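# Reseat a flat cable end in its connector and relatch

## Task

The flat cable's end sits only partly inside its connector. Open the connector's latch, press the cable end fully home, and then close the latch again.

## Robot and tools

ROBOT. Two arms, left_arm and right_arm, each end in a five-finger hand. The right arm's hand is a right hand and the left arm's is its mirror image. Calibrated base positions in the scene frame: left_arm (-0.045, +0.430, 0) m, right_arm (-0.047, -0.387, 0) m, each yawed very slightly. A two-camera stand is bolted behind the arms. show_instructions returns the reference pages (a FIVE-FINGER LEFT HAND page) and moves nothing.

FRAMES. Scene frame: origin at table-top height, halfway between the nominal bases, +z up, +x out over the table, left_arm on the +y side. Image left and right do not match arm names. Hand positions, orientations (quat wxyz) and velocities in results are in each arm's own base frame. Fixed cameras and the table use the scene frame. Motion offsets run along the axes of the arm's current Hand target.

HAND POINT. This is a point about 0.05 m in front of the palm and 0.15 m out from the wrist flange. Its +z runs along the straight fingers and +y points out of the palm. On the right hand, +x runs across the palm away from the thumb; on the left hand, +x points toward the thumb. Straight fingertips sit roughly 0.06-0.07 m past the point along +z and 0.06 m behind it along -y. A wrist bracket on the little-finger side can strike things, and the wrist can hang below the hand and reach the table first.

A ROW has 28 numbers, each in [-1, 1], and both arms are always included. The order is: left dx, dy, dz, rx, ry, rz; left hand little, ring, middle, index, thumb_bend, thumb_turn, force_limit, speed; then the same 14 for the right arm.
- Pose numbers are offsets, not poses. They count from the arm's Hand target as it stood when the action or move began, along that target's axes. 1.0 equals 0.6 m, or 180 degrees for rx, ry, rz, which together form one rotation vector. Six zeros re-request the current Hand target. Sending the same offset again moves the arm further.
- Finger numbers are absolute targets. +1 is straight or open and -1 is curled. For thumb_turn, -1 places the thumb in front of the palm and +1 beside it.
- force_limit runs from -1 (about 0 N) to +1 (10 N, or 15 N for the two thumb motors).
- speed runs from -1 (nearly stopped) up to full speed at +0.48 and above.
- No value means 'keep as is'. To hold a hand, repeat its last eight sent numbers. If nothing has been sent yet, use hand_measured plus hand_force_limit and hand_speed.

TOOLS.
- execute_actions(actions, cameras): actions is a list of actions. Each action is a list of up to 15 rows, one per 1/30 s step; a short action holds its last row. Every row in an action counts from that action's start pose. Images come back only if actions is empty or cameras names them.
- move(target, speed, blend, stop_force, zero, blocking, cameras): target is one row or up to 15 rows. All rows count from the same starting Hand targets, not from each other. speed is path speed in m/s, 0.002 to 3.6, default 0.25; rotation is capped at twice that in rad/s. blend is a corner radius in m, one value overall or one per target. stop_force is in N, 3 to 120, shared by both arms; an arm stops when the push against its travel reaches it. Omit stop_force when backing away from a contact. zero (default true) re-zeros the force reference first. blocking=false returns after about 0.5 s and cannot be combined with stop_force. Moves never exceed 10 s and do not avoid obstacles.
- wait(seconds 0-10, cameras) lets time pass.
- stop(cameras) brakes a running move.
- zoom_image(camera, region=[x0,y0,x1,y1]) enlarges part of a camera's latest image, at most 504x504 pixels.
- zero_wrist_force(arm) tares that arm's wrist sensor.
- finished_scene(scene=1) ends the scene for good.

CAMERAS: cam_head_left, cam_head_right, cam_high, cam_low (672x504 each), cam_left_wrist and cam_right_wrist (616x616 fisheye). The wrist cameras ride on their hands.

RESULTS. Each result reports:
- Hand target: the last commanded pose after clipping; the next offsets count from here.
- end_effector_position (m), quat and velocities. The hand often rests a little short of its target; send the gap as an offset.
- Joint positions and torques (torques include the arm's own weight).
- Wrist force and torque in the end effector's axes, plus the peak since the last report.
- hand_measured, hand_stopped_by (moving, target, force, stalled, fault) and hand_load_n. These use the motor order above; load is positive when the finger is pushed open.
- For a move, a 'move:' line with the ending (done, off_target, moving, held, fault) and limits (paced = pose clipped; held = steps withheld).
Orientation commands are clipped to 32 degrees from the measured orientation at each step.

CAUTIONS.
- An arm halts for 10 s if the outside force reaches about 150 N or a joint hits its torque limit: 141 N m for the big joints, 26.3 N m for the wrist joints. The arms are stiff, so aiming even slightly past a firm contact can trigger this.
- Approach slowly and use a modest stop_force.
- Keep the arms apart. Contact between them, or one hand gripping the other's fingers, can fail the scene.
- Avoid slams, hard pushes, overloading fingers and dropping things. Anything that ends up off the table fails the task.
- Motors heat up when holding loads or straining. A MOTOR HOT line appears at 70 °C, and at 85 °C the arm brakes for 30-60 s.
- Routes that pass near an arm's own base can flip its shoulder; go around instead.
- The latch must end up closed, with the cable fully seated, and stay that way without the robot.

Each tool is called after "Request:" by a JSON object that holds its "api" and its "payload", one argument or row to a line.

Reference images:

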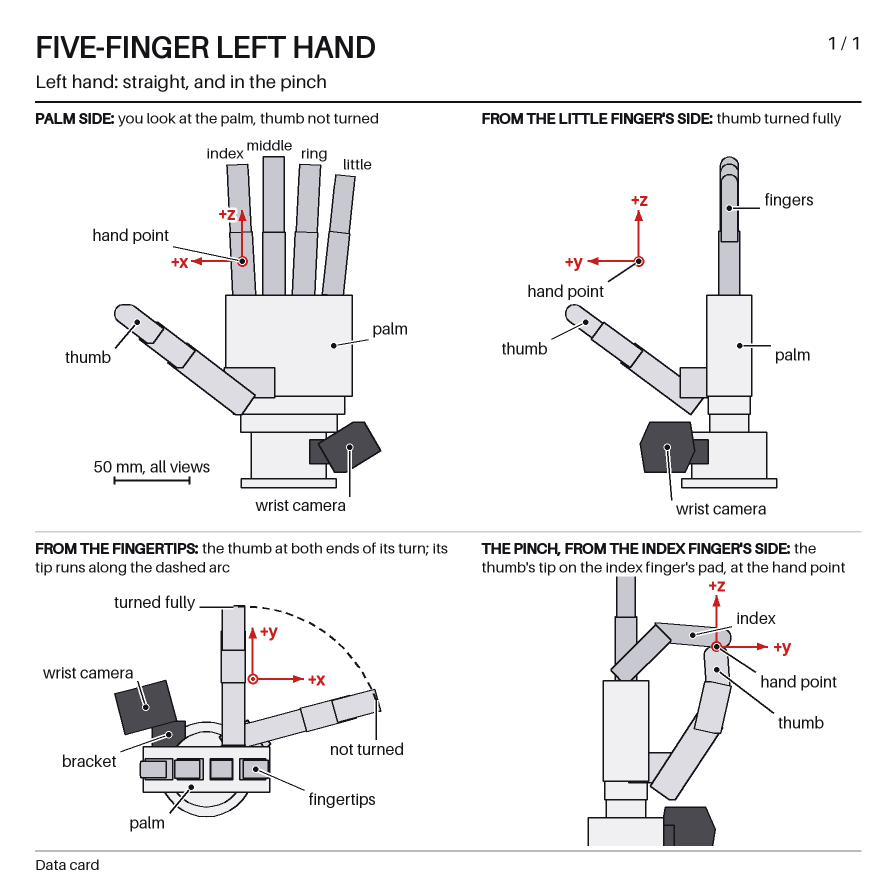

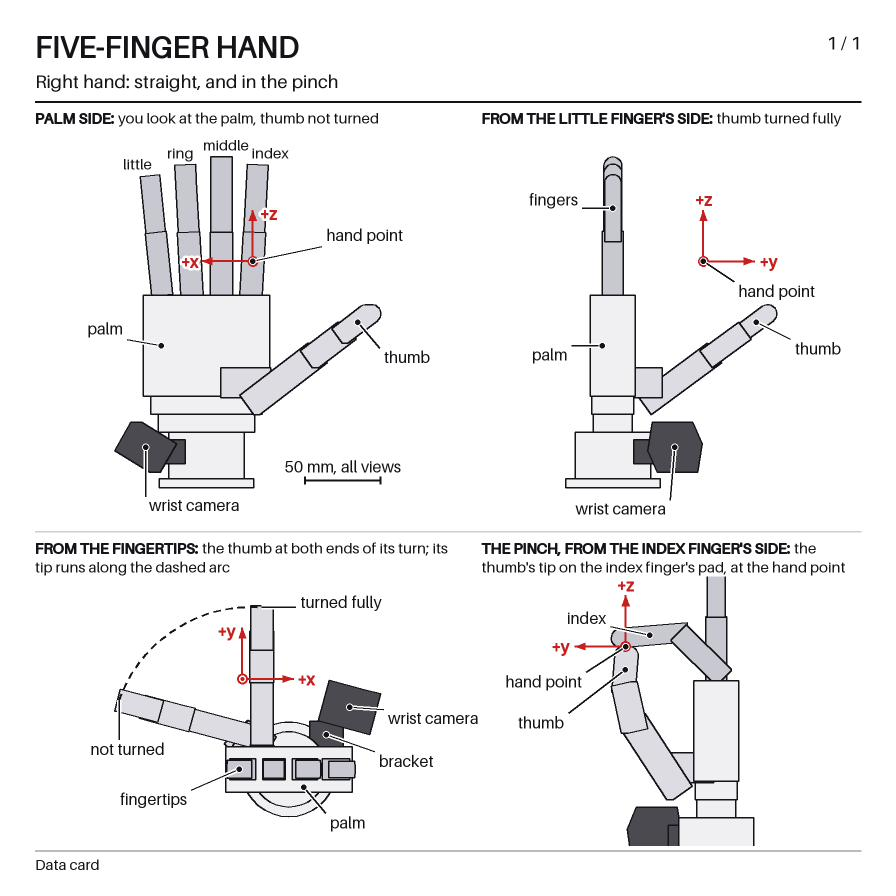

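## Session

Request:
{"api": "execute_actions", "payload": {
  "actions": []
}}

Scene clock: 0.00 s.
left_arm: end_effector_position=(+0.5190, -0.4380, +0.1723) hand_measured=(+1.000, +1.000, +1.000, +1.000, +1.000, +1.000) hand_load_n=(+0.0, +0.0, +0.0, +0.0, +0.5, +0.0) hand_stopped_by=(target, target, target, target, target, target) hand_force_limit=0.00 hand_speed=-0.80 end_effector_quat_wxyz=(-0.446, +0.697, -0.545, +0.134) | right_arm: end_effector_position=(+0.4279, +0.0128, +0.1952) hand_measured=(+1.000, +1.000, +1.000, +1.000, +1.000, +1.000) hand_load_n=(+0.0, +0.0, +0.0, +0.0, +0.0, +0.0) hand_stopped_by=(target, target, target, target, target, target) hand_force_limit=0.00 hand_speed=-0.80 end_effector_quat_wxyz=(-0.127, +0.185, +0.974, -0.028)
Joint positions: left_arm=[2.397 -2.5 -0.689 1.912 -2.509 2.303] | right_arm=[-0.372 -1.205 1.551 1.466 1.672 -1.555]
Joint velocities: within noise
Joint torques (N m): no reading
Motor temperatures (°C): left_arm=[38 36 33 42 35 42] | right_arm=[32 39 37 45 34 48]
Wrist force (N): no reading
Wrist torque (N m): no reading
Wrist force, peak (N): no reading
Hand target: left_arm +0.5190, -0.4380, +0.1723; -0.446, +0.697, -0.545, +0.134 | right_arm +0.4279, +0.0128, +0.1952; -0.127, +0.185, +0.974, -0.028

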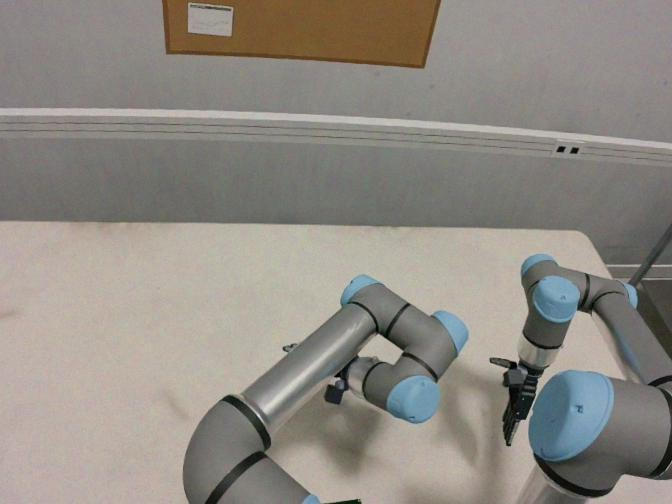

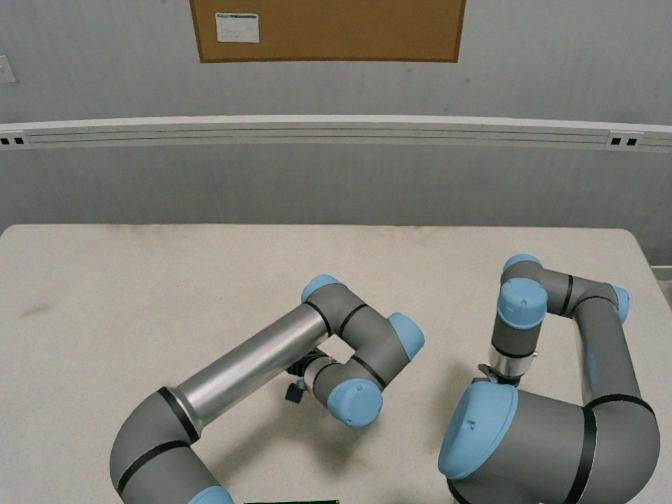

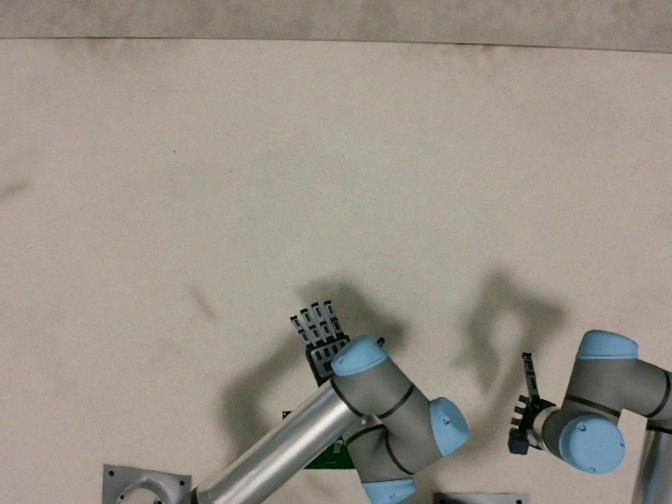

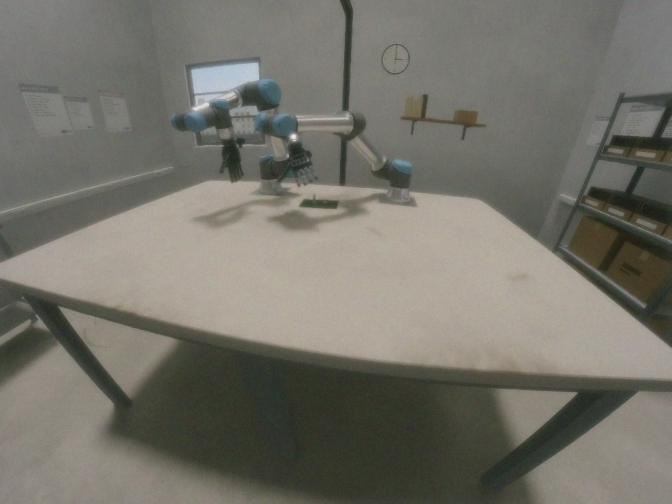

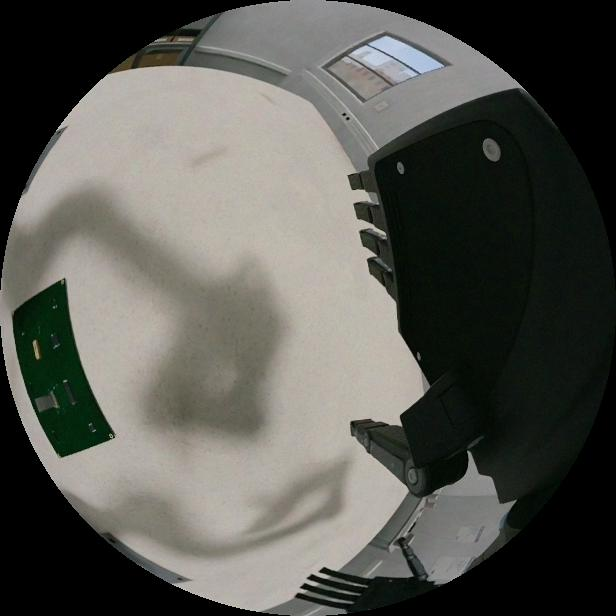

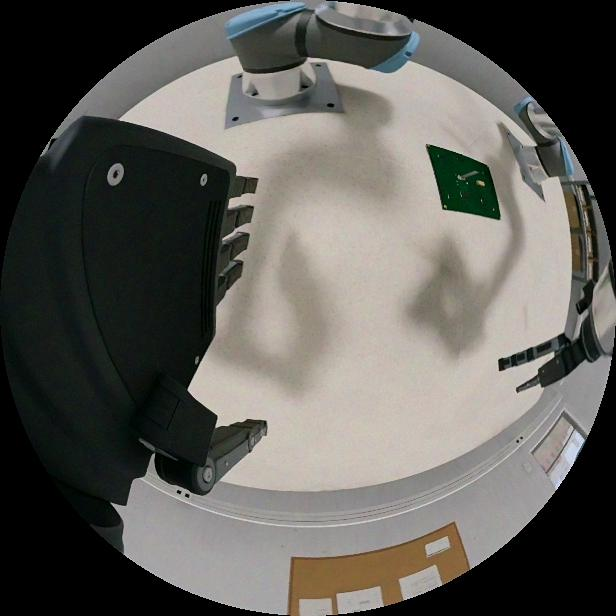

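Request:
{"api": "zoom_image", "payload": {
  "camera": "cam_right_wrist",
  "region": [410, 130, 520, 230]
}}

Request:
{"api": "zoom_image", "payload": {
  "camera": "cam_left_wrist",
  "region": [0, 270, 140, 470]
}}

Request:
{"api": "zoom_image", "payload": {
  "camera": "cam_high",
  "region": [250, 380, 400, 504]
}}

Request:
{"api": "zoom_image", "payload": {
  "camera": "cam_low",
  "region": [270, 160, 370, 230]
}}

Scaled by 4.582 from the camera's 616x616 image, which has a finer 880x880 frame.

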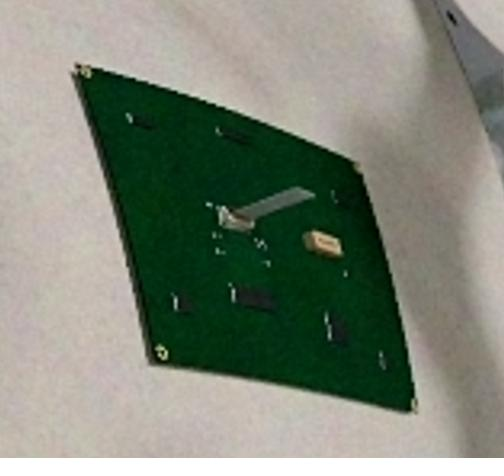

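Scaled by 2.520 from the camera's 616x616 image, which has a finer 880x880 frame.

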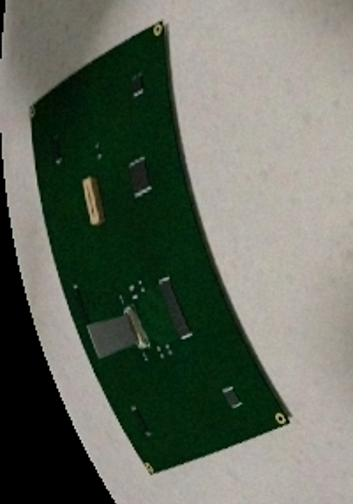

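Scaled by 3.360 from the camera's 672x504 image, which has a finer 960x720 frame.

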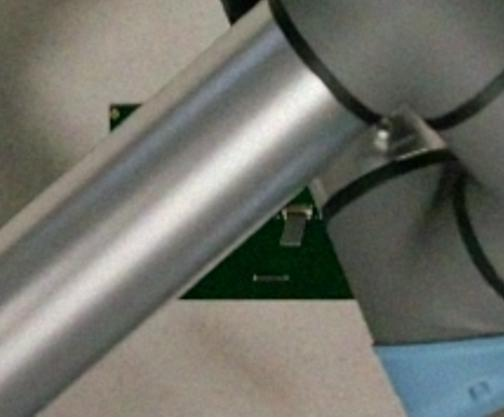

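Scaled by 5.040 from the camera's 672x504 image, which has a finer 960x720 frame.

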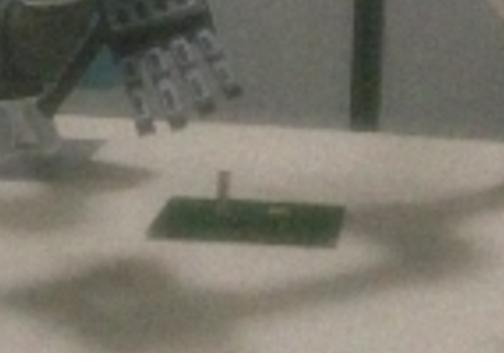

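Request:
{"api": "move", "payload": {
  "target": [-0.416, -0.131, 0.104, 0, 0, 0, 1, 1, 1, 1, 1, 1, 0, -0.8, 0, 0, 0, 0, 0, 0, 1, 1, 1, 1, 1, 1, 0, -0.8],
  "speed": 0.3,
  "cameras": ["all"]
}}

Scene clock: 70.10 s.
left_arm: end_effector_position=(+0.5189, -0.1884, +0.2723) hand_measured=(+1.000, +1.000, +1.000, +1.000, +1.000, +1.000) hand_load_n=(+0.0, +0.0, +0.0, +0.0, +0.0, +0.0) hand_stopped_by=(target, target, target, target, target, target) hand_force_limit=0.00 hand_speed=-0.80 end_effector_quat_wxyz=(-0.446, +0.697, -0.545, +0.134) | right_arm: end_effector_position=(+0.4279, +0.0128, +0.1952) hand_measured=(+1.000, +1.000, +1.000, +1.000, +1.000, +1.000) hand_load_n=(+0.0, +0.0, +0.0, +0.0, +0.0, +0.0) hand_stopped_by=(target, target, target, target, target, target) hand_force_limit=0.00 hand_speed=-0.80 end_effector_quat_wxyz=(-0.127, +0.185, +0.974, -0.028)
Joint positions: left_arm=[2.791 -1.899 -1.325 2.344 -2.317 2.827] | right_arm=[-0.372 -1.205 1.551 1.466 1.672 -1.555]
Joint torques (N m): left_arm=[12.73 47.25 23.42 -0.61 -0.03 3.29] | right_arm=[-0.31 -33.96 -16.46 2.76 0.12 0.23]
Wrist force (N): left_arm=[0.1 0.1 0.4] | right_arm=[0.1 0.2 -0.1]
Wrist torque (N m): left_arm=[-0.07 -0.04 0.00] | right_arm=[0.03 -0.01 0.01]
Wrist force, peak (N): left_arm=[2.2 1.1 -0.8] | right_arm=[0.1 0.1 -0.6]
Hand target: left_arm +0.5189, -0.1883, +0.2723; -0.446, +0.697, -0.545, +0.134 | right_arm +0.4279, +0.0128, +0.1952; -0.127, +0.185, +0.974, -0.028
Off the commanded pose: left_arm 0.000 m, 0 deg | right_arm 0.000 m, 0 deg.
move: done
camera_calibration:
cam_left_wrist: T_world_to_cam=[[0.710113, -0.24455, 0.660253, -0.592566], [-0.163057, -0.969369, -0.183672, -0.0382984], [0.684946, 0.0227689, -0.728238, -0.0354118], [0, 0, 0, 1]] pos_world=[0.4388, -0.181231, 0.358421]

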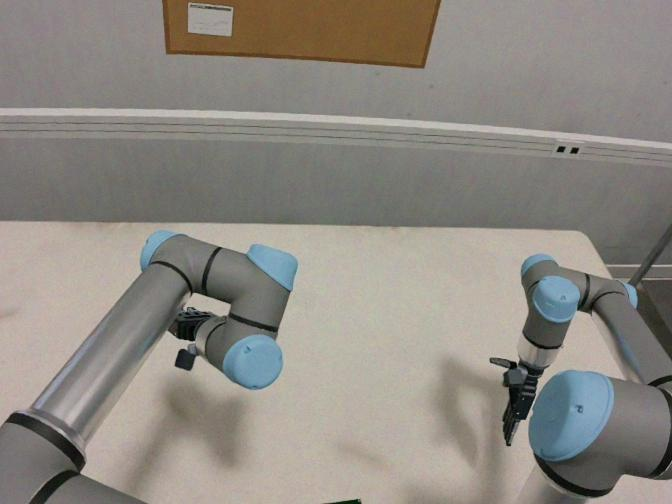

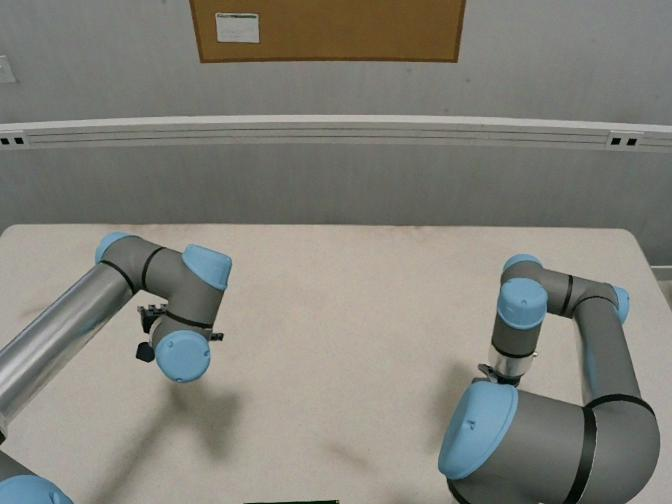

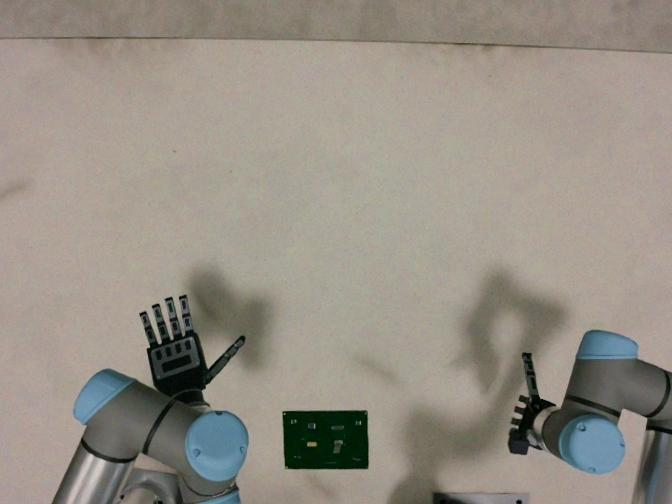

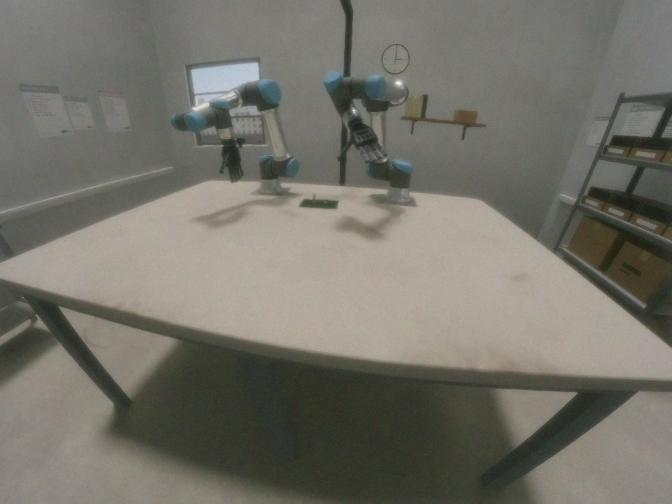

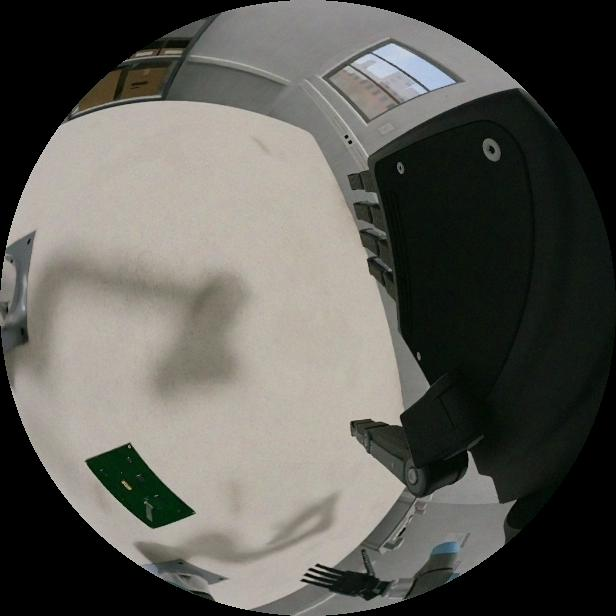

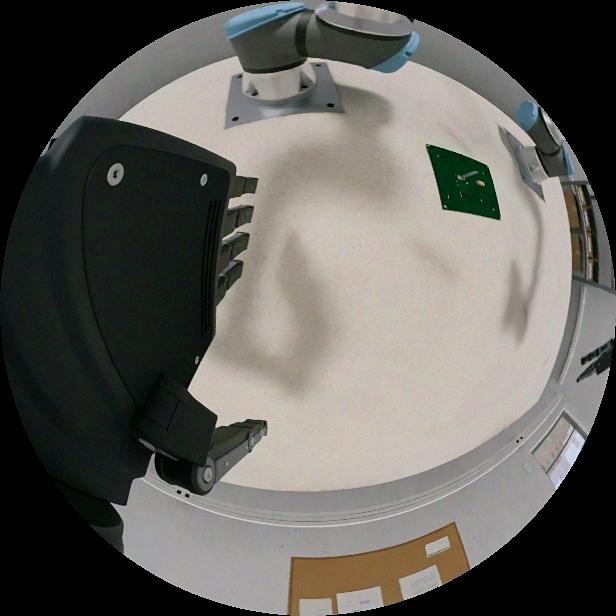

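Request:
{"api": "zoom_image", "payload": {
  "camera": "cam_high",
  "region": [275, 400, 375, 475]
}}

Request:
{"api": "zoom_image", "payload": {
  "camera": "cam_left_wrist",
  "region": [80, 435, 200, 535]
}}

Scaled by 5.040 from the camera's 672x504 image, which has a finer 960x720 frame.

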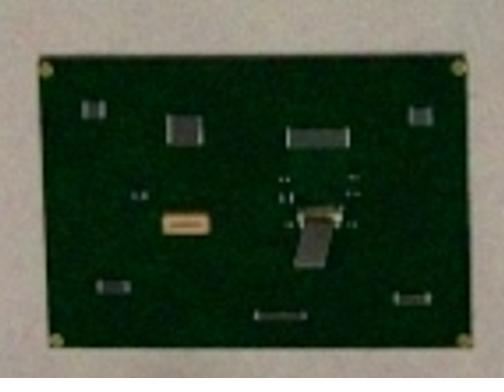

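Scaled by 4.200 from the camera's 616x616 image, which has a finer 880x880 frame.

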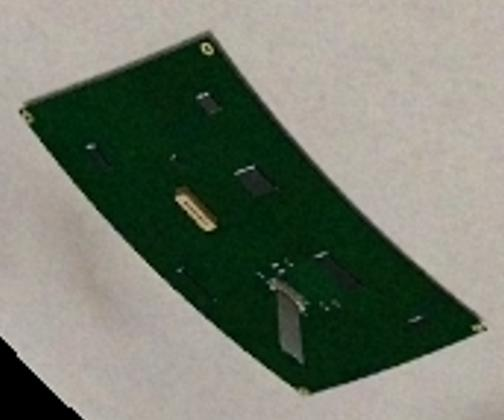

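Request:
{"api": "move", "payload": {
  "target": [0, 0, 0, 0, 0, 0, 1, 1, 1, 1, 1, 1, 0, -0.8, 0.463, 0.3623, 0.2052, 0.2174, -0.3154, -0.5383, 1, 1, 1, 1, 1, 1, 0, -0.8],
  "speed": 0.35,
  "cameras": ["all"]
}}

Scene clock: 141.23 s.
left_arm: end_effector_position=(+0.5189, -0.1883, +0.2723) hand_measured=(+1.000, +1.000, +1.000, +1.000, +1.000, +1.000) hand_load_n=(+0.0, +0.0, +0.0, +0.0, +0.0, +0.0) hand_stopped_by=(target, target, target, target, target, target) hand_force_limit=0.00 hand_speed=-0.80 end_effector_quat_wxyz=(-0.446, +0.697, -0.545, +0.134) | right_arm: end_effector_position=(+0.2230, +0.3160, +0.1200) hand_measured=(+1.000, +1.000, +1.000, +1.000, +1.000, +1.000) hand_load_n=(+0.0, +0.0, +0.0, +0.0, +0.0, +0.0) hand_stopped_by=(target, target, target, target, target, target) hand_force_limit=0.00 hand_speed=-0.80 end_effector_quat_wxyz=(-0.264, +0.637, -0.669, +0.277)
Joint positions: left_arm=[2.791 -1.898 -1.325 2.344 -2.317 2.827] | right_arm=[0.827 -1.531 2.048 0.484 2.145 -2.438]
Joint torques (N m): left_arm=[12.26 45.42 17.58 0.38 1.52 3.49] | right_arm=[7.81 -31.35 -20.09 0.05 0.03 -1.02]
Wrist force (N): left_arm=[0.3 0.1 0.0] | right_arm=[-0.1 -0.6 -0.7]
Wrist torque (N m): left_arm=[-0.04 -0.08 -0.03] | right_arm=[0.09 -0.03 -0.18]
Wrist force, peak (N): left_arm=[0.6 0.2 0.2] | right_arm=[-1.0 0.0 -1.0]
Hand target: left_arm +0.5189, -0.1883, +0.2723; -0.446, +0.697, -0.545, +0.134 | right_arm +0.2230, +0.3161, +0.1201; -0.264, +0.637, -0.669, +0.277
Off the commanded pose: left_arm 0.000 m, 0 deg | right_arm 0.000 m, 0 deg.
move: done
camera_calibration:
cam_left_wrist: T_world_to_cam=[[0.710068, -0.244713, 0.660242, -0.592638], [-0.163243, -0.969331, -0.183711, -0.0381763], [0.684949, 0.0226671, -0.728238, -0.0353589], [0, 0, 0, 1]] pos_world=[0.4388, -0.18123, 0.358522]
cam_right_wrist: T_world_to_cam=[[-0.71653, -0.236216, -0.656344, 0.311905], [-0.46294, 0.86487, 0.194128, -0.188873], [0.521796, 0.442946, -0.729059, -0.0500577], [0, 0, 0, 1]] pos_world=[0.162172, 0.2592, 0.204887]

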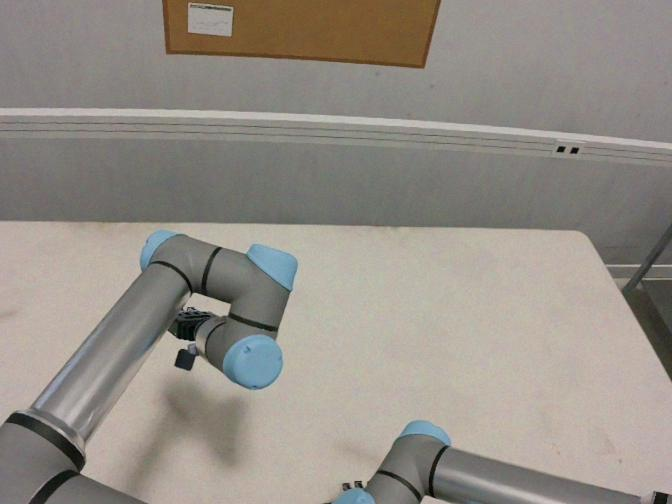

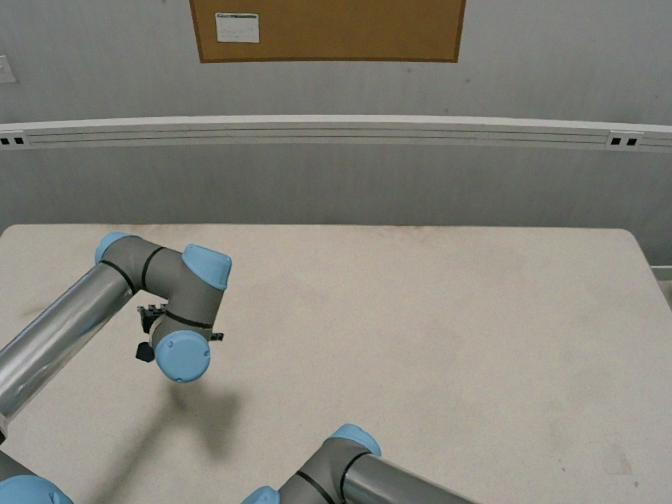

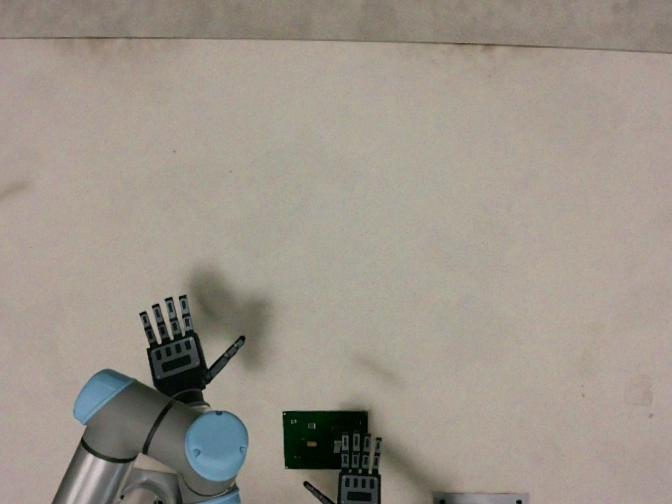

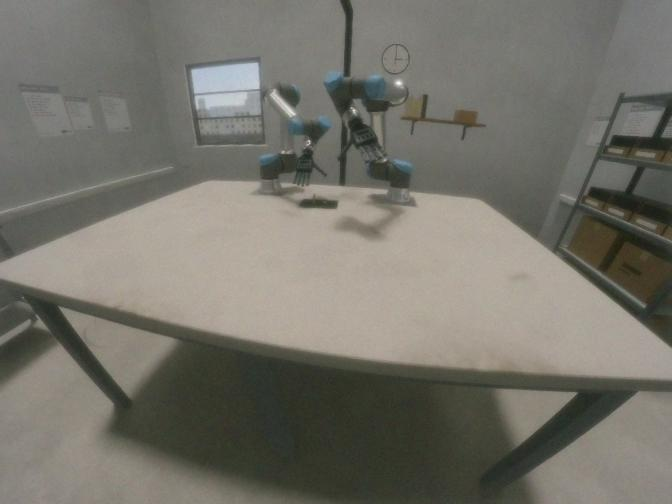

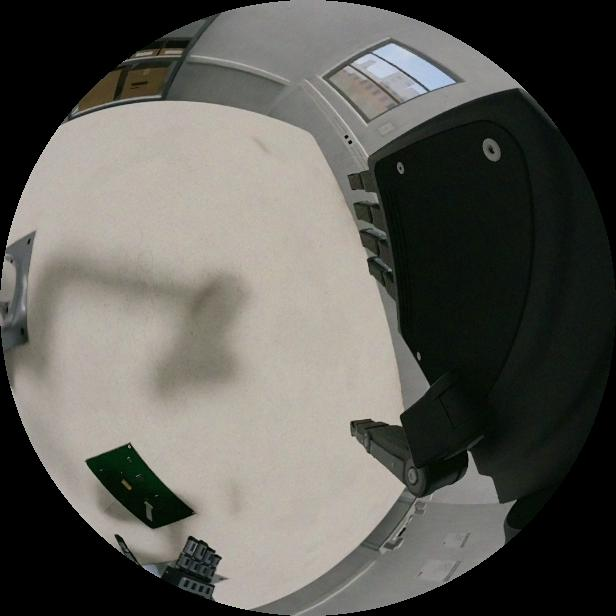

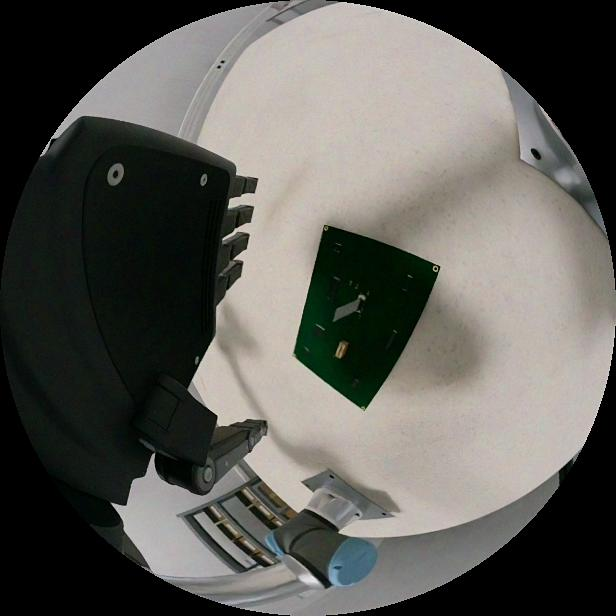

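Request:
{"api": "zoom_image", "payload": {
  "camera": "cam_right_wrist",
  "region": [290, 250, 410, 370]
}}

Request:
{"api": "zoom_image", "payload": {
  "camera": "cam_left_wrist",
  "region": [100, 460, 190, 530]
}}

Scaled by 4.200 from the camera's 616x616 image, which has a finer 880x880 frame.

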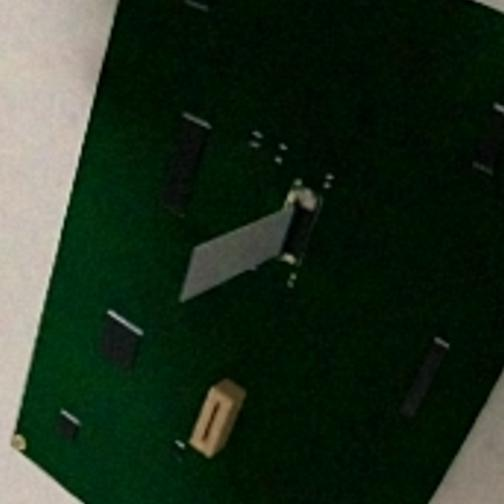

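Scaled by 5.600 from the camera's 616x616 image, which has a finer 880x880 frame.

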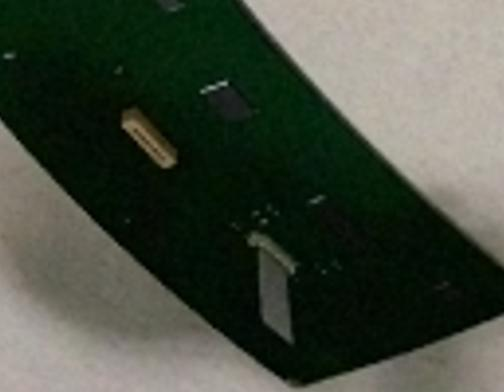

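Request:
{"api": "move", "payload": {
  "target": [0, 0, 0, 0, 0, 0, 1, 1, 1, 1, 1, 1, 0, -0.8, -0.0767, 0.0295, 0.1, 0.111, 0, 0, 1, 1, 1, 1, 1, 1, 0, -0.8],
  "speed": 0.2,
  "cameras": ["cam_right_wrist", "cam_high", "cam_low"]
}}

Request:
{"api": "zoom_image", "payload": {
  "camera": "cam_right_wrist",
  "region": [280, 250, 400, 370]
}}

Scene clock: 191.10 s.
left_arm: end_effector_position=(+0.5189, -0.1883, +0.2723) hand_measured=(+1.000, +1.000, +1.000, +1.000, +1.000, +1.000) hand_load_n=(+0.5, +0.0, +0.0, +0.0, +0.0, +0.0) hand_stopped_by=(target, target, target, target, target, target) hand_force_limit=0.00 hand_speed=-0.80 end_effector_quat_wxyz=(-0.446, +0.697, -0.545, +0.134) | right_arm: end_effector_position=(+0.2551, +0.3605, +0.0651) hand_measured=(+1.000, +1.000, +1.000, +1.000, +1.000, +1.000) hand_load_n=(+0.0, +0.0, -0.5, +0.0, +0.0, +0.0) hand_stopped_by=(target, target, target, target, target, target) hand_force_limit=0.00 hand_speed=-0.80 end_effector_quat_wxyz=(-0.370, +0.582, -0.611, +0.389) end_effector_velocity=(+0.001, +0.000, +0.001) end_effector_angular_velocity=(+0.004, -0.006, -0.004)
Joint positions: left_arm=[2.791 -1.898 -1.325 2.344 -2.317 2.827] | right_arm=[1.019 -1.314 2.097 -0.013 2.488 -2.487]
Joint velocities: left_arm=[within noise] | right_arm=[0 0 0 -0.006 0.005 0.001]
Joint torques (N m): left_arm=[11.95 45.72 17.99 0.54 1.35 3.4] | right_arm=[-2.26 -17.08 -18.74 -0.75 2.28 2.08]
Wrist force (N): left_arm=[0.3 0.0 0.1] | right_arm=[0.0 0.0 -0.4]
Wrist torque (N m): left_arm=[-0.07 -0.07 -0.03] | right_arm=[0.21 -0.12 -0.23]
Wrist force, peak (N): left_arm=[0.6 0.2 0.0] | right_arm=[0.3 -1.1 -1.0]
Hand target: left_arm +0.5189, -0.1883, +0.2723; -0.446, +0.697, -0.545, +0.134 | right_arm +0.2551, +0.3606, +0.0651; -0.370, +0.582, -0.611, +0.389
Off the commanded pose: left_arm 0.000 m, 0 deg | right_arm 0.000 m, 0 deg.
move: done
camera_calibration:
cam_right_wrist: T_world_to_cam=[[-0.44993, -0.249438, -0.857522, 0.259245], [-0.49932, 0.86636, 0.00997808, -0.181145], [0.740434, 0.432667, -0.514351, -0.19264], [0, 0, 0, 1]] pos_world=[0.16883, 0.304951, 0.125031]
Images, in order (width x height): cam_high 672x504, cam_low 672x504, cam_right_wrist 616x616.

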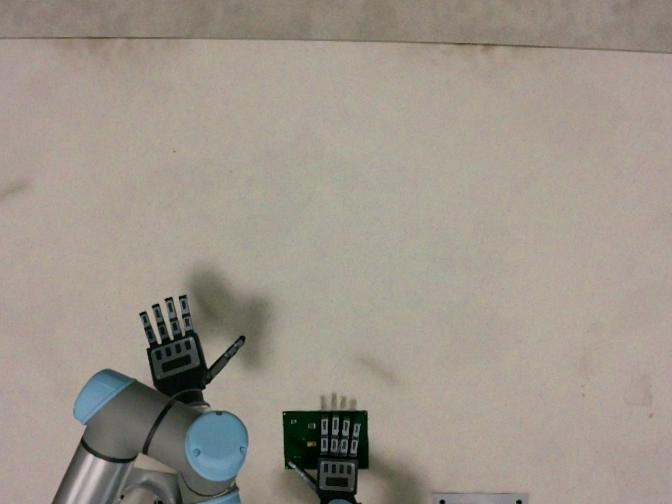

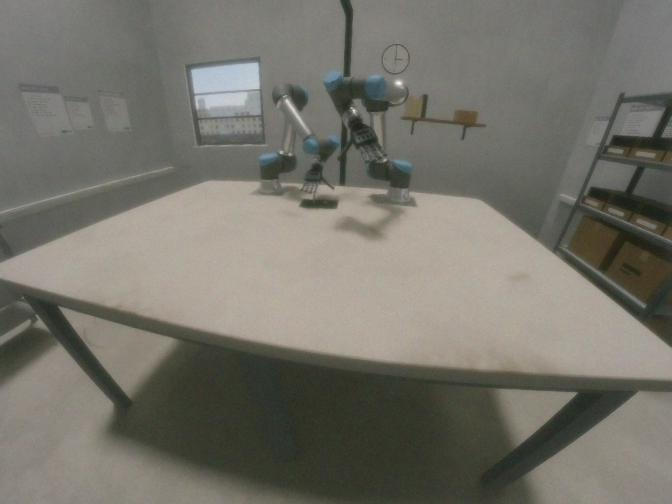

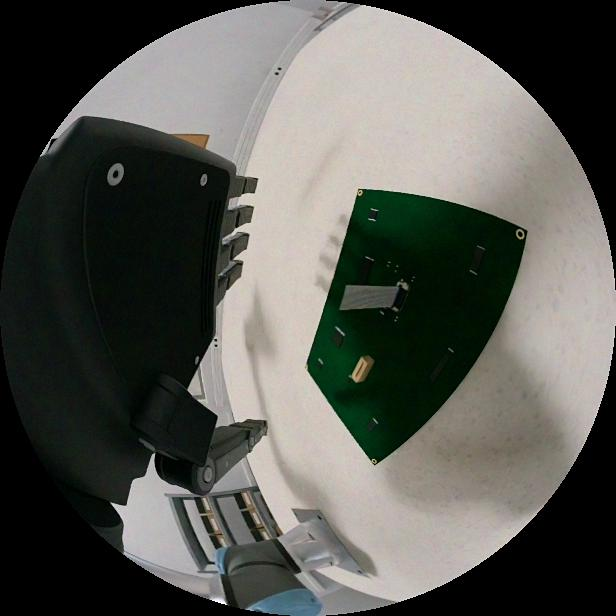

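Scaled by 4.200 from the camera's 616x616 image, which has a finer 880x880 frame.

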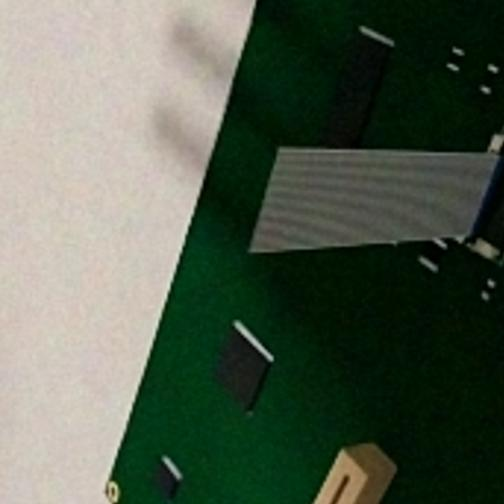

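Request:
{"api": "zoom_image", "payload": {
  "camera": "cam_right_wrist",
  "region": [330, 260, 430, 330]
}}

Request:
{"api": "zoom_image", "payload": {
  "camera": "cam_right_wrist",
  "region": [375, 265, 425, 325]
}}

Scaled by 5.040 from the camera's 616x616 image, which has a finer 880x880 frame.

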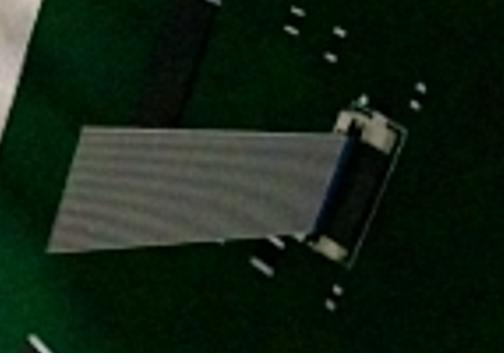

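Scaled by 8.400 from the camera's 616x616 image, which has a finer 880x880 frame.

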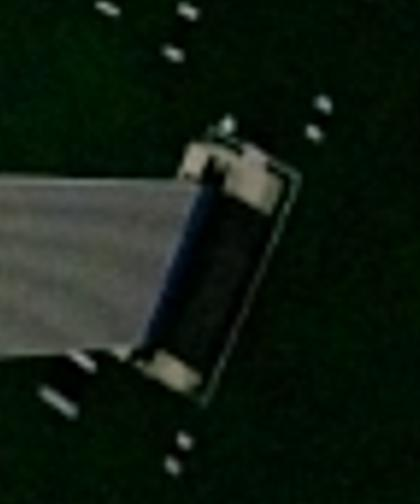

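Request:
{"api": "move", "payload": {
  "target": [0, 0, 0, 0, 0, 0, 1, 1, 1, 1, 1, 1, 0, -0.8, 0, 0.0453, 0.0211, 0, 0, 0, 1, 1, 1, 1, 1, 1, 0, -0.8],
  "speed": 0.1,
  "cameras": ["cam_right_wrist", "cam_low"]
}}

Request:
{"api": "zoom_image", "payload": {
  "camera": "cam_right_wrist",
  "region": [380, 240, 460, 320]
}}

Scene clock: 226.07 s.
left_arm: end_effector_position=(+0.5189, -0.1883, +0.2723) hand_measured=(+1.000, +1.000, +1.000, +1.000, +1.000, +1.000) hand_load_n=(+0.0, +0.0, +0.0, +0.0, +0.0, +0.0) hand_stopped_by=(target, target, target, target, target, target) hand_force_limit=0.00 hand_speed=-0.80 end_effector_quat_wxyz=(-0.446, +0.697, -0.545, +0.134) | right_arm: end_effector_position=(+0.2551, +0.3605, +0.0351) hand_measured=(+1.000, +1.000, +1.000, +1.000, +1.000, +1.000) hand_load_n=(+0.0, +0.0, +0.0, +0.0, +0.0, -0.5) hand_stopped_by=(target, target, target, target, target, target) hand_force_limit=0.00 hand_speed=-0.80 end_effector_quat_wxyz=(-0.370, +0.582, -0.611, +0.389)
Joint positions: left_arm=[2.791 -1.898 -1.325 2.344 -2.317 2.827] | right_arm=[1.019 -1.254 2.122 -0.099 2.488 -2.487]
Joint torques (N m): left_arm=[11.87 45.69 17.58 0.37 1.44 3.35] | right_arm=[4.92 -33.48 -21.18 0.55 1.74 -2.43]
Wrist force (N): left_arm=[0.3 0.1 0.1] | right_arm=[0.1 -0.4 -0.4]
Wrist torque (N m): left_arm=[-0.05 -0.08 -0.03] | right_arm=[0.16 -0.14 -0.20]
Wrist force, peak (N): left_arm=[0.5 0.3 0.1] | right_arm=[0.2 -0.8 -0.6]
Hand target: left_arm +0.5189, -0.1883, +0.2723; -0.446, +0.697, -0.545, +0.134 | right_arm +0.2551, +0.3606, +0.0351; -0.370, +0.582, -0.611, +0.389
Off the commanded pose: left_arm 0.000 m, 0 deg | right_arm 0.000 m, 0 deg.
move: done
camera_calibration:
cam_right_wrist: T_world_to_cam=[[-0.449972, -0.24948, -0.857487, 0.233536], [-0.499226, 0.866415, 0.00989398, -0.18087], [0.740472, 0.432532, -0.51441, -0.20803], [0, 0, 0, 1]] pos_world=[0.16883, 0.304951, 0.095031]
Images, in order (width x height): cam_low 672x504, cam_right_wrist 616x616.

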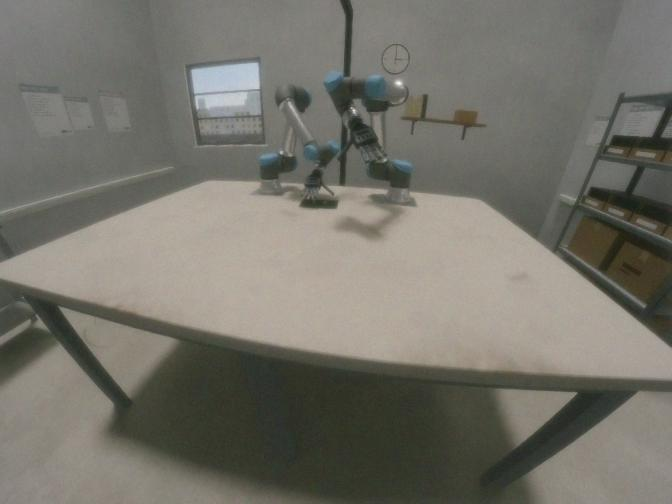

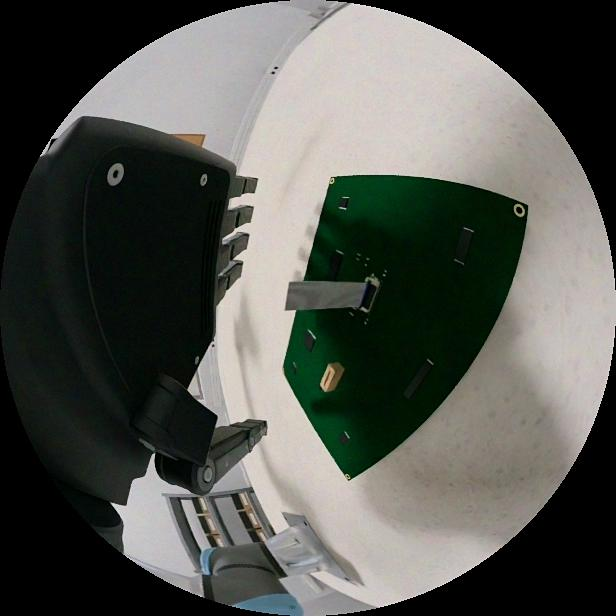

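Scaled by 6.300 from the camera's 616x616 image, which has a finer 880x880 frame.

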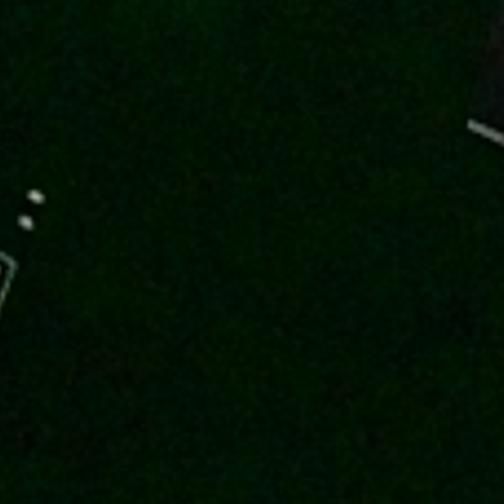

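Request:
{"api": "zoom_image", "payload": {
  "camera": "cam_right_wrist",
  "region": [340, 260, 400, 330]
}}

Request:
{"api": "zoom_image", "payload": {
  "camera": "cam_right_wrist",
  "region": [275, 255, 395, 335]
}}

Scaled by 7.200 from the camera's 616x616 image, which has a finer 880x880 frame.

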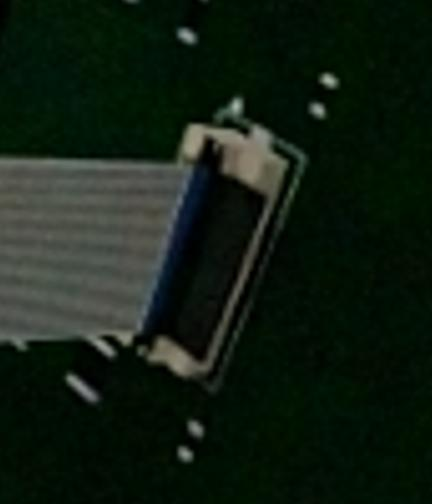

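Scaled by 4.200 from the camera's 616x616 image, which has a finer 880x880 frame.

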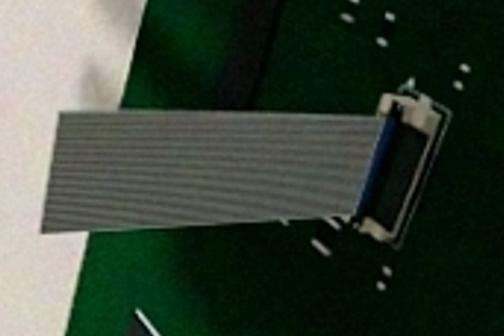

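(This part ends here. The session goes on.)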